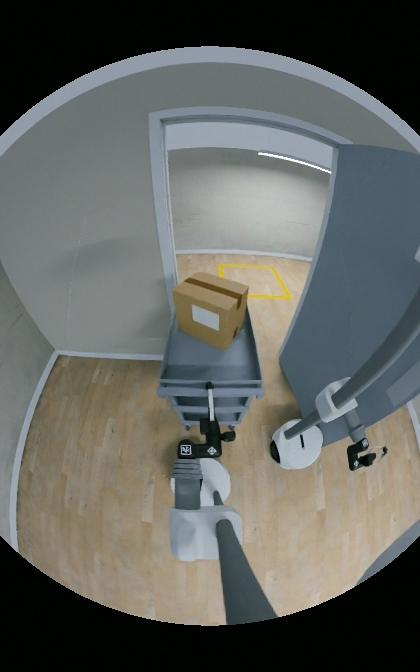

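move:
  blocking: false
  r2: {"base":{"rotate_rad":0.2},"contact_limits":{"rotate_rad":0.9},"pace":"slow"}
  cameras: []

wait:
  seconds: 3
  cameras: []

move:
  blocking: false
  r2: {"base":{"translate_m":0.46,"strafe_m":-0.21},"contact_limits":{"translate_m":0.9},"pace":"slow"}
  cameras: ["r2_head_camera"]

wait:
  seconds: 8
  cameras: ["r2_head_camera","r2_head_right_camera","r1_head_right_camera"]

Scene clock: 371.03 s.
move: r2 moving
r1: as last shown
r1.lidar_m: 4.65 2.40 1.97 1.96 0.25 0.28 0.79 0.58 0.52 0.56 0.60 4.89
r1.motor_effort: lift_m=+19(19) arm_m=-4(4) wheel_0=-5(6) wheel_1=+2(2) wheel_2=-1(1)
r1.servo_current: wrist_yaw_rad=65(65) wrist_pitch_rad=33(46) wrist_roll_rad=33(52) gripper_m=39(46)
r1.wrist_depth_mm: - - - - - - - / - - - - - - - / - - - - - - - / - - - - - - - / - - - - - - - / - - 182 193 170 - - / 1661 141 172 162 143 1661 1708
r2.base_odometry: x=-1.260 y=-3.019 heading=-1.945
r2.turned_by_wheels: +0.121
r2.turned_by_imu: +0.118
r2.base_tilt: forward=-0.7 right=+0.0
r2.lidar_m: 0.40 1.28 2.03 2.03 2.25 3.55 - 3.34 2.71 0.57 0.60 0.40
r2.base_status: rotate_rad moving
r2.joint_positions: lift_m=+0.685 arm_m=+0.000 wrist_yaw_rad=-0.005 wrist_pitch_rad=+0.004 wrist_roll_rad=+1.568 gripper_m=-0.029
r2.joint_status: not commanded
r2.measured_speeds: translate_m=+0.000 strafe_m=+0.000 rotate_rad=+0.423 lift_m=+0.000 arm_m=+0.000 wrist_yaw_rad=+0.000 wrist_pitch_rad=+0.000 wrist_roll_rad=+0.000
r2.motor_effort: lift_m=+17(17) arm_m=+4(4) wheel_0=-10(10) wheel_1=-7(9) wheel_2=-9(14)
r2.servo_current: wrist_yaw_rad=52(59) wrist_pitch_rad=46(46) wrist_roll_rad=46(52) gripper_m=91(91)
r2.contact_limits: rotate_rad 0.9
r2.hand_pose: x=+0.4589 y=-0.0887 z=+0.8621 quat_wxyz=(+0.708, +0.706, +0.000, -0.003) (m; r2's base frame)
r2.wrist_depth_mm: - - - 145 201 741 - / - - 504 150 208 - - / - 445 439 153 213 - - / - - 496 158 220 831 - / - - 569 164 228 - - / - - 183 168 180 - - / - - - - 241 - 466
pictures: none
No camera images: "cameras" was empty.

Scene clock: 371.73 s.
earlier move: r2 done
r1.base_odometry: x=-1.652 y=+1.624 heading=+2.950
r1.turned_by_wheels: +0.000
r1.turned_by_imu: +0.000
r1.base_tilt: forward=-1.5 right=+1.3
r1.lidar_m: 4.62 2.37 1.95 1.99 0.25 0.26 0.78 0.62 0.53 0.58 0.61 4.86
r1.base_status: not commanded
r1.joint_positions: lift_m=+0.550 arm_m=+0.000 wrist_yaw_rad=+1.403 wrist_pitch_rad=+0.002 wrist_roll_rad=+0.000 gripper_m=-0.020
r1.joint_status: not commanded
r1.measured_speeds: all 0
r1.motor_effort: lift_m=+19(19) arm_m=-4(4) wheel_0=-5(6) wheel_1=+2(2) wheel_2=-1(2)
r1.servo_current: wrist_yaw_rad=52(65) wrist_pitch_rad=46(46) wrist_roll_rad=52(59) gripper_m=39(52)
r1.hand_pose: x=+0.3053 y=+0.2697 z=+0.7276 quat_wxyz=(+0.764, -0.001, +0.001, +0.645) (m; r1's base frame)
r1.wrist_depth_mm: - - - - - - - / - - - - - - - / - - - - - - - / - - - - - - - / - - - - - - - / - - 182 193 171 - - / 1618 141 171 161 144 1618 1708
r2.base_odometry: x=-1.260 y=-3.019 heading=-1.867
r2.turned_by_wheels: +0.078
r2.turned_by_imu: +0.076
r2.base_tilt: forward=-0.6 right=+0.1
r2.lidar_m: 0.42 1.34 2.04 2.04 2.34 4.00 - 3.21 0.75 0.57 0.62 0.39
r2.base_status: done
r2.joint_positions: lift_m=+0.685 arm_m=+0.000 wrist_yaw_rad=-0.002 wrist_pitch_rad=+0.004 wrist_roll_rad=+1.568 gripper_m=-0.029
r2.joint_status: not commanded
r2.measured_speeds: all 0
r2.motor_effort: lift_m=+17(17) arm_m=+4(4) wheel_0=-4(10) wheel_1=-4(9) wheel_2=-6(14)
r2.servo_current: wrist_yaw_rad=46(59) wrist_pitch_rad=39(46) wrist_roll_rad=46(59) gripper_m=98(98)
r2.contact_limits: rotate_rad 0.9
r2.hand_pose: x=+0.4590 y=-0.0881 z=+0.8621 quat_wxyz=(+0.708, +0.706, +0.001, -0.002) (m; r2's base frame)
r2.wrist_depth_mm: - - 473 124 178 - - / - 413 413 128 187 - - / - 469 455 137 199 - - / - - 549 147 212 - - / - - - 154 224 - - / - - 183 167 177 - 496 / - - - - - - -
wait: 0.70 of 3 s (r2 has come to rest)
pictures: none
No camera images: "cameras" was empty.

Scene clock: 372.23 s.
move: r2 moving
r1: as last shown
r1.base_tilt: forward=-1.6 right=+1.2
r1.lidar_m: 4.61 2.38 1.95 1.96 0.25 0.29 0.79 0.62 0.53 0.54 0.60 4.89
r1.motor_effort: lift_m=+19(19) arm_m=-4(4) wheel_0=-5(6) wheel_1=+2(2) wheel_2=-1(1)
r1.servo_current: wrist_yaw_rad=52(65) wrist_pitch_rad=39(52) wrist_roll_rad=59(65) gripper_m=39(52)
r1.wrist_depth_mm: - - - - - - - / - - - - - - - / - - - - - - - / - - - - - - - / - - - - - - - / - - 182 192 170 - - / 1661 141 172 161 144 1618 1661
r2.base_odometry: x=-1.269 y=-3.029 heading=-1.867
r2.turned_by_wheels: +0.000
r2.turned_by_imu: +0.001
r2.base_tilt: forward=-0.7 right=+0.1
r2.lidar_m: 0.43 1.36 2.06 2.03 2.35 4.02 - 3.16 0.76 0.55 0.64 0.40
r2.base_status: translate_m moving; strafe_m moving
r2.joint_positions: lift_m=+0.685 arm_m=+0.000 wrist_yaw_rad=-0.002 wrist_pitch_rad=+0.004 wrist_roll_rad=+1.568 gripper_m=-0.029
r2.joint_status: not commanded
r2.measured_speeds: translate_m=+0.049 strafe_m=-0.022 rotate_rad=+0.003 lift_m=+0.000 arm_m=+0.000 wrist_yaw_rad=+0.011 wrist_pitch_rad=+0.000 wrist_roll_rad=+0.000
r2.motor_effort: lift_m=+17(17) arm_m=+4(4) wheel_0=+9(10) wheel_1=+8(8) wheel_2=-11(13)
r2.servo_current: wrist_yaw_rad=33(59) wrist_pitch_rad=39(46) wrist_roll_rad=52(52) gripper_m=85(98)
r2.contact_limits: translate_m 0.9
r2.hand_pose: x=+0.4591 y=-0.0880 z=+0.8621 quat_wxyz=(+0.708, +0.706, +0.001, -0.002) (m; r2's base frame)
r2.wrist_depth_mm: - 480 466 122 178 - - / - 410 407 126 186 - - / - 469 459 135 197 - - / - - 554 145 208 - - / - - - 153 220 - - / - - 184 166 178 - 492 / - - - - - - 439
pictures: r2_head_camera
Images, in order (width x height): r2_head_camera 420x560.

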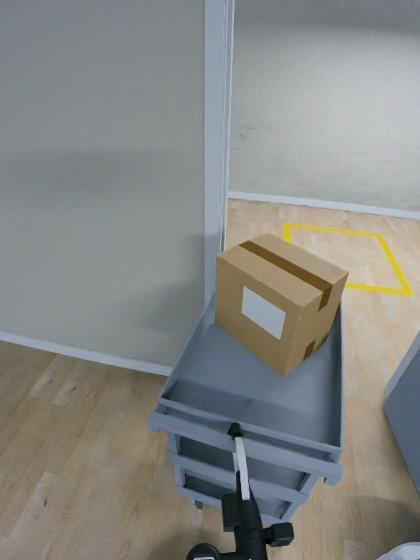

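Scene clock: 377.97 s.
earlier move: r2 done
r1.base_odometry: x=-1.652 y=+1.624 heading=+2.950
r1.turned_by_wheels: +0.000
r1.turned_by_imu: +0.000
r1.base_tilt: forward=-1.6 right=+1.3
r1.lidar_m: 4.64 2.38 1.96 1.98 0.25 0.29 0.81 0.60 0.48 0.60 3.10 4.88
r1.base_status: not commanded
r1.joint_positions: lift_m=+0.550 arm_m=+0.000 wrist_yaw_rad=+1.403 wrist_pitch_rad=+0.002 wrist_roll_rad=+0.000 gripper_m=-0.020
r1.joint_status: not commanded
r1.measured_speeds: all 0
r1.motor_effort: lift_m=+19(19) arm_m=-4(4) wheel_0=-5(6) wheel_1=+2(2) wheel_2=-1(2)
r1.servo_current: wrist_yaw_rad=52(72) wrist_pitch_rad=46(52) wrist_roll_rad=46(72) gripper_m=39(59)
r1.hand_pose: x=+0.3053 y=+0.2697 z=+0.7276 quat_wxyz=(+0.764, -0.001, +0.001, +0.645) (m; r1's base frame)
r1.wrist_depth_mm: - - - - - - - / - - - - - - - / - - - - - - - / - - - - - - - / - - - - - - - / - - 182 192 170 - - / 1661 141 171 161 144 1618 1661
r2.base_odometry: x=-1.595 y=-3.397 heading=-1.867
r2.turned_by_wheels: +0.000
r2.turned_by_imu: +0.002
r2.base_tilt: forward=-0.7 right=+0.0
r2.lidar_m: 0.40 0.45 1.36 2.13 2.47 4.24 - 0.52 0.48 0.77 0.86 0.40
r2.base_status: done
r2.joint_positions: lift_m=+0.685 arm_m=+0.000 wrist_yaw_rad=+0.001 wrist_pitch_rad=+0.004 wrist_roll_rad=+1.568 gripper_m=-0.029
r2.joint_status: not commanded
r2.measured_speeds: all 0
r2.motor_effort: lift_m=+17(17) arm_m=+4(5) wheel_0=+3(15) wheel_1=+4(8) wheel_2=-6(13)
r2.servo_current: wrist_yaw_rad=59(65) wrist_pitch_rad=39(52) wrist_roll_rad=52(59) gripper_m=91(98)
r2.contact_limits: translate_m 0.9
r2.hand_pose: x=+0.4594 y=-0.0871 z=+0.8621 quat_wxyz=(+0.708, +0.706, +0.002, -0.001) (m; r2's base frame)
r2.wrist_depth_mm: - - - 142 197 750 - / - - 492 147 204 - - / - 445 436 150 211 - - / - - 500 157 218 820 - / - - 585 163 226 - - / - - 187 169 179 544 - / - 146 - - 245 504 462
wait: 5.73 of 8 s (r2 has come to rest)
pictures: r1_head_right_camera, r2_head_camera, r2_head_right_camera
Images, in order (width x height): r1_head_right_camera 420x672, r2_head_camera 420x560, r2_head_right_camera 420x672.

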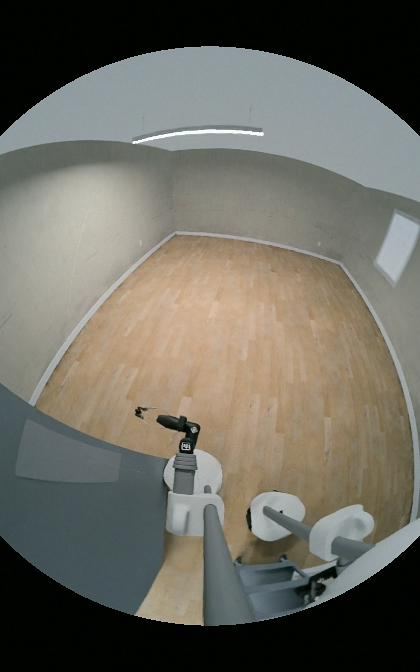

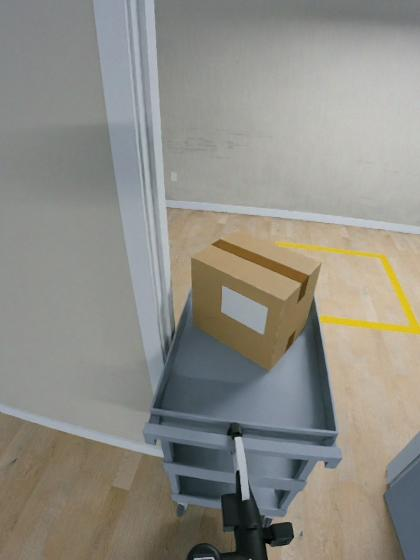

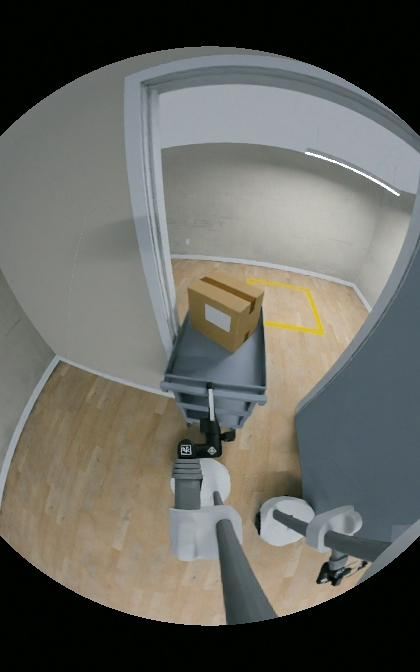

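move:
  blocking: false
  r2: {"base":{"translate_m":0.58,"strafe_m":-0.14},"contact_limits":{"translate_m":0.9},"pace":"slow"}
  cameras: []

wait:
  seconds: 9
  cameras: ["r2_head_camera","r2_head_right_camera","r2_head_left_camera"]

Scene clock: 387.60 s.
move: r2 moving
r1: as last shown
r1.lidar_m: 4.63 2.38 1.96 1.96 0.25 0.27 0.79 0.56 0.49 0.70 3.12 4.86
r1.servo_current: wrist_yaw_rad=59(59) wrist_pitch_rad=46(46) wrist_roll_rad=52(72) gripper_m=46(52)
r1.wrist_depth_mm: - - - - - - - / - - - - - - - / - - - - - - - / - - - - - - - / - - - - - - - / - - 182 193 170 - - / 1708 141 172 162 144 1618 1756
r2.base_odometry: x=-1.601 y=-3.408 heading=-1.867
r2.turned_by_wheels: +0.000
r2.turned_by_imu: +0.001
r2.base_tilt: forward=-0.7 right=+0.0
r2.lidar_m: 0.40 0.48 1.33 2.16 2.49 4.24 - 0.56 0.49 0.79 0.86 0.40
r2.base_status: translate_m moving; strafe_m moving
r2.joint_positions: lift_m=+0.685 arm_m=+0.000 wrist_yaw_rad=+0.001 wrist_pitch_rad=+0.004 wrist_roll_rad=+1.568 gripper_m=-0.029
r2.joint_status: not commanded
r2.measured_speeds: translate_m=+0.049 strafe_m=-0.012 rotate_rad=+0.000 lift_m=+0.000 arm_m=+0.000 wrist_yaw_rad=+0.000 wrist_pitch_rad=+0.000 wrist_roll_rad=+0.000
r2.motor_effort: lift_m=+16(17) arm_m=+4(4) wheel_0=+5(12) wheel_1=+6(6) wheel_2=-12(12)
r2.servo_current: wrist_yaw_rad=46(52) wrist_pitch_rad=39(46) wrist_roll_rad=52(59) gripper_m=85(98)
r2.contact_limits: translate_m 0.9
r2.hand_pose: x=+0.4594 y=-0.0871 z=+0.8621 quat_wxyz=(+0.708, +0.706, +0.002, -0.001) (m; r2's base frame)
r2.wrist_depth_mm: - - - 143 198 732 - / - - 496 147 206 - - / - 445 436 151 212 - - / - - 496 157 218 831 - / - - 585 163 227 - - / - - 186 168 179 549 - / - 146 - - - - 466
pictures: none
No camera images: "cameras" was empty.

Scene clock: 394.33 s.
earlier move: r2 done
r1.base_odometry: x=-1.652 y=+1.624 heading=+2.950
r1.turned_by_wheels: +0.000
r1.turned_by_imu: +0.000
r1.base_tilt: forward=-1.6 right=+1.3
r1.lidar_m: 4.63 2.39 1.97 1.97 0.25 0.27 0.80 0.85 1.64 2.81 3.09 4.89
r1.base_status: not commanded
r1.joint_positions: lift_m=+0.550 arm_m=+0.000 wrist_yaw_rad=+1.403 wrist_pitch_rad=+0.002 wrist_roll_rad=+0.000 gripper_m=-0.020
r1.joint_status: not commanded
r1.measured_speeds: all 0
r1.motor_effort: lift_m=+19(19) arm_m=-4(4) wheel_0=-5(6) wheel_1=+2(2) wheel_2=-1(2)
r1.servo_current: wrist_yaw_rad=46(72) wrist_pitch_rad=39(52) wrist_roll_rad=46(78) gripper_m=39(52)
r1.hand_pose: x=+0.3053 y=+0.2697 z=+0.7276 quat_wxyz=(+0.764, -0.001, +0.001, +0.645) (m; r1's base frame)
r1.wrist_depth_mm: - - - - - - - / - - - - - - - / - - - - - - - / - - - - - - - / - - - - - - - / - - 182 193 170 - - / 1661 141 172 162 144 1661 1708
r2.base_odometry: x=-1.898 y=-3.911 heading=-1.867
r2.turned_by_wheels: +0.000
r2.turned_by_imu: +0.000
r2.base_tilt: forward=-0.7 right=+0.0
r2.lidar_m: 0.39 0.31 0.28 2.12 2.45 4.23 0.99 0.85 0.71 0.71 3.02 0.41
r2.base_status: done
r2.joint_positions: lift_m=+0.685 arm_m=+0.000 wrist_yaw_rad=+0.000 wrist_pitch_rad=+0.004 wrist_roll_rad=+1.568 gripper_m=-0.029
r2.joint_status: not commanded
r2.measured_speeds: all 0
r2.motor_effort: lift_m=+17(17) arm_m=+4(5) wheel_0=+4(12) wheel_1=+4(8) wheel_2=-6(13)
r2.servo_current: wrist_yaw_rad=39(59) wrist_pitch_rad=39(52) wrist_roll_rad=39(65) gripper_m=91(98)
r2.contact_limits: translate_m 0.9
r2.hand_pose: x=+0.4593 y=-0.0874 z=+0.8621 quat_wxyz=(+0.708, +0.706, +0.001, -0.001) (m; r2's base frame)
r2.wrist_depth_mm: - - - 144 201 750 - / - - 504 149 207 - - / - 442 442 153 213 - - / - - 492 158 220 820 - / - - 574 163 227 - - / - - 186 168 178 554 - / - - - - 242 1537 466
wait: 6.73 of 9 s (r2 has come to rest)
pictures: r2_head_camera, r2_head_left_camera, r2_head_right_camera
Images, in order (width x height): r2_head_camera 420x560, r2_head_left_camera 420x672, r2_head_right_camera 420x672.

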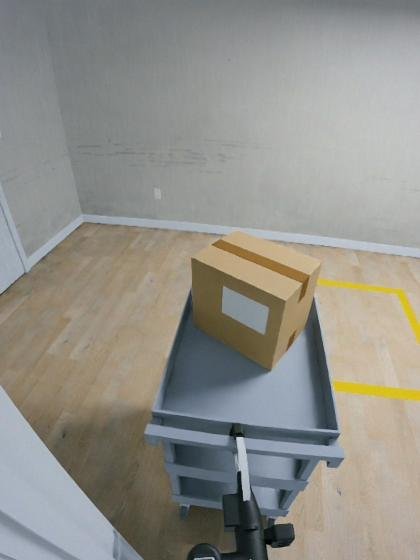

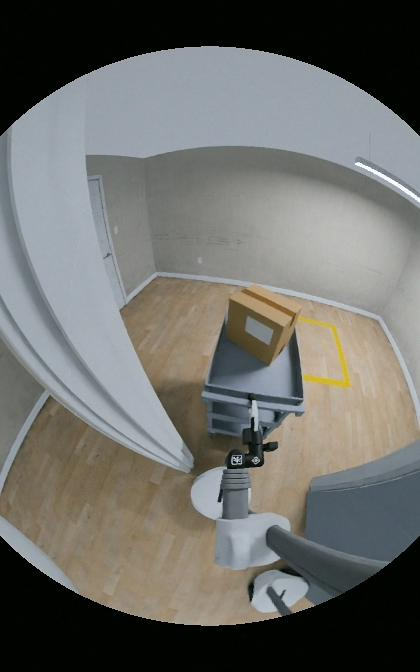

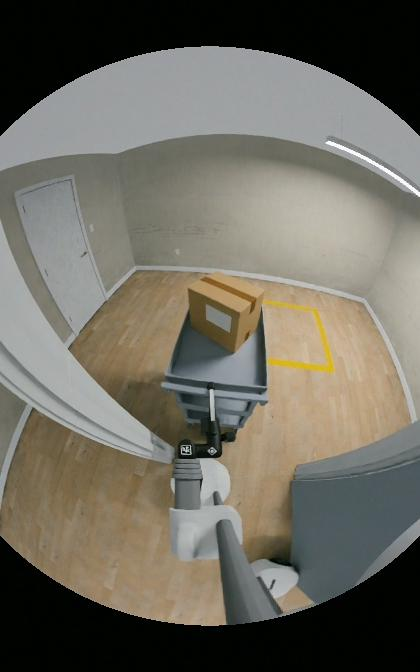

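move:
  blocking: false
  r2: {"base":{"translate_m":0.4,"strafe_m":-0.17},"contact_limits":{"translate_m":0.9},"pace":"slow"}
  cameras: []

wait:
  seconds: 7
  cameras: ["r2_head_camera","r2_head_right_camera","r2_head_left_camera"]

Scene clock: 399.57 s.
move: r2 moving
r1: as last shown
r1.lidar_m: 4.62 2.37 1.96 1.97 0.25 0.29 0.78 0.83 1.64 2.80 3.11 4.89
r1.servo_current: wrist_yaw_rad=46(59) wrist_pitch_rad=39(52) wrist_roll_rad=33(65) gripper_m=46(52)
r1.wrist_depth_mm: - - - - - - - / - - - - - - - / - - - - - - - / - - - - - - - / - - - - - - - / - - 182 193 169 - - / 1618 141 172 161 144 1618 1661
r2.base_odometry: x=-1.907 y=-3.922 heading=-1.867
r2.turned_by_wheels: +0.000
r2.turned_by_imu: +0.001
r2.base_tilt: forward=-0.7 right=+0.1
r2.lidar_m: 0.42 0.29 0.28 2.13 2.45 4.22 0.97 0.86 0.69 0.69 3.01 0.41
r2.base_status: translate_m moving; strafe_m moving
r2.joint_positions: lift_m=+0.685 arm_m=+0.000 wrist_yaw_rad=+0.000 wrist_pitch_rad=+0.004 wrist_roll_rad=+1.568 gripper_m=-0.029
r2.joint_status: not commanded
r2.measured_speeds: translate_m=+0.051 strafe_m=-0.020 rotate_rad=+0.003 lift_m=+0.000 arm_m=+0.000 wrist_yaw_rad=+0.000 wrist_pitch_rad=+0.000 wrist_roll_rad=+0.000
r2.motor_effort: lift_m=+17(17) arm_m=+4(5) wheel_0=+8(12) wheel_1=+5(6) wheel_2=-11(13)
r2.servo_current: wrist_yaw_rad=46(52) wrist_pitch_rad=39(52) wrist_roll_rad=46(59) gripper_m=85(98)
r2.contact_limits: translate_m 0.9
r2.hand_pose: x=+0.4593 y=-0.0874 z=+0.8621 quat_wxyz=(+0.708, +0.706, +0.001, -0.001) (m; r2's base frame)
r2.wrist_depth_mm: - - - 145 200 750 - / - - 508 149 206 - - / - 442 442 153 213 - - / - - 496 158 219 831 - / - - 580 163 226 - - / - - 186 168 179 554 - / - - - - 241 1576 469
pictures: none
No camera images: "cameras" was empty.

Scene clock: 404.60 s.
earlier move: r2 done
r1.base_odometry: x=-1.652 y=+1.624 heading=+2.950
r1.turned_by_wheels: +0.000
r1.turned_by_imu: +0.000
r1.base_tilt: forward=-1.6 right=+1.3
r1.lidar_m: 4.67 2.39 1.96 1.96 0.25 0.28 0.79 1.17 1.66 2.81 3.10 4.87
r1.base_status: not commanded
r1.joint_positions: lift_m=+0.550 arm_m=+0.000 wrist_yaw_rad=+1.403 wrist_pitch_rad=+0.002 wrist_roll_rad=+0.000 gripper_m=-0.020
r1.joint_status: not commanded
r1.measured_speeds: all 0
r1.motor_effort: lift_m=+19(19) arm_m=-4(4) wheel_0=-5(6) wheel_1=+2(2) wheel_2=-1(2)
r1.servo_current: wrist_yaw_rad=46(72) wrist_pitch_rad=39(52) wrist_roll_rad=46(72) gripper_m=46(52)
r1.hand_pose: x=+0.3053 y=+0.2697 z=+0.7276 quat_wxyz=(+0.764, -0.001, +0.001, +0.645) (m; r1's base frame)
r1.wrist_depth_mm: - - - - - - - / - - - - - - - / - - - - - - - / - - - - - - - / - - - - - - - / - - 182 192 170 - - / 1661 141 171 162 144 1661 1661
r2.base_odometry: x=-2.177 y=-4.244 heading=-1.866
r2.turned_by_wheels: +0.000
r2.turned_by_imu: +0.003
r2.base_tilt: forward=-0.6 right=+0.1
r2.lidar_m: 0.40 0.46 2.20 0.44 0.36 4.33 1.18 0.77 0.70 2.55 2.96 0.42
r2.base_status: done
r2.joint_positions: lift_m=+0.685 arm_m=+0.000 wrist_yaw_rad=+0.001 wrist_pitch_rad=+0.004 wrist_roll_rad=+1.568 gripper_m=-0.029
r2.joint_status: not commanded
r2.measured_speeds: all 0
r2.motor_effort: lift_m=+16(17) arm_m=+4(5) wheel_0=+6(14) wheel_1=+5(8) wheel_2=-5(13)
r2.servo_current: wrist_yaw_rad=59(65) wrist_pitch_rad=39(52) wrist_roll_rad=46(65) gripper_m=91(98)
r2.contact_limits: translate_m 0.9
r2.hand_pose: x=+0.4593 y=-0.0872 z=+0.8621 quat_wxyz=(+0.708, +0.706, +0.002, -0.001) (m; r2's base frame)
r2.wrist_depth_mm: - - - 155 213 1661 - / - - 597 158 216 788 - / - 504 455 161 220 809 - / - 496 477 163 224 831 - / - - 544 167 228 - - / - - 185 170 178 - - / - - - - 235 1576 484
wait: 5.03 of 7 s (r2 has come to rest)
pictures: r2_head_camera, r2_head_left_camera, r2_head_right_camera
Images, in order (width x height): r2_head_camera 420x560, r2_head_left_camera 420x672, r2_head_right_camera 420x672.

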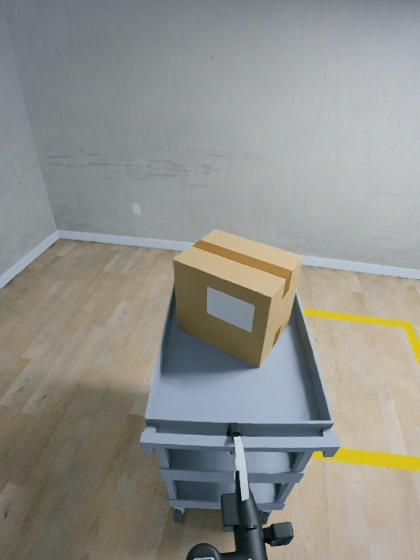

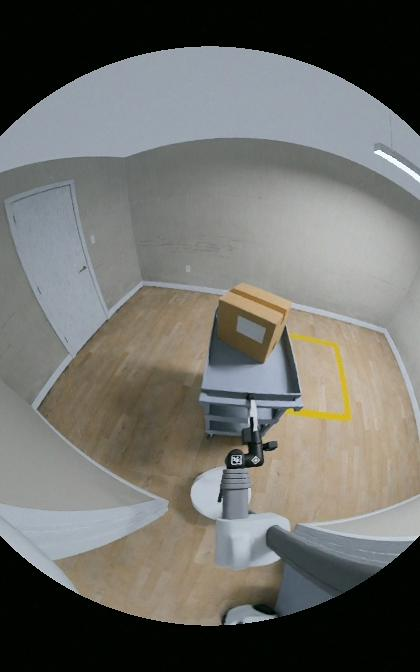

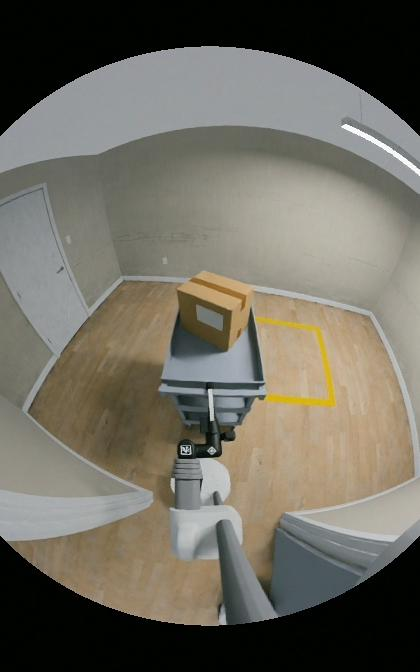

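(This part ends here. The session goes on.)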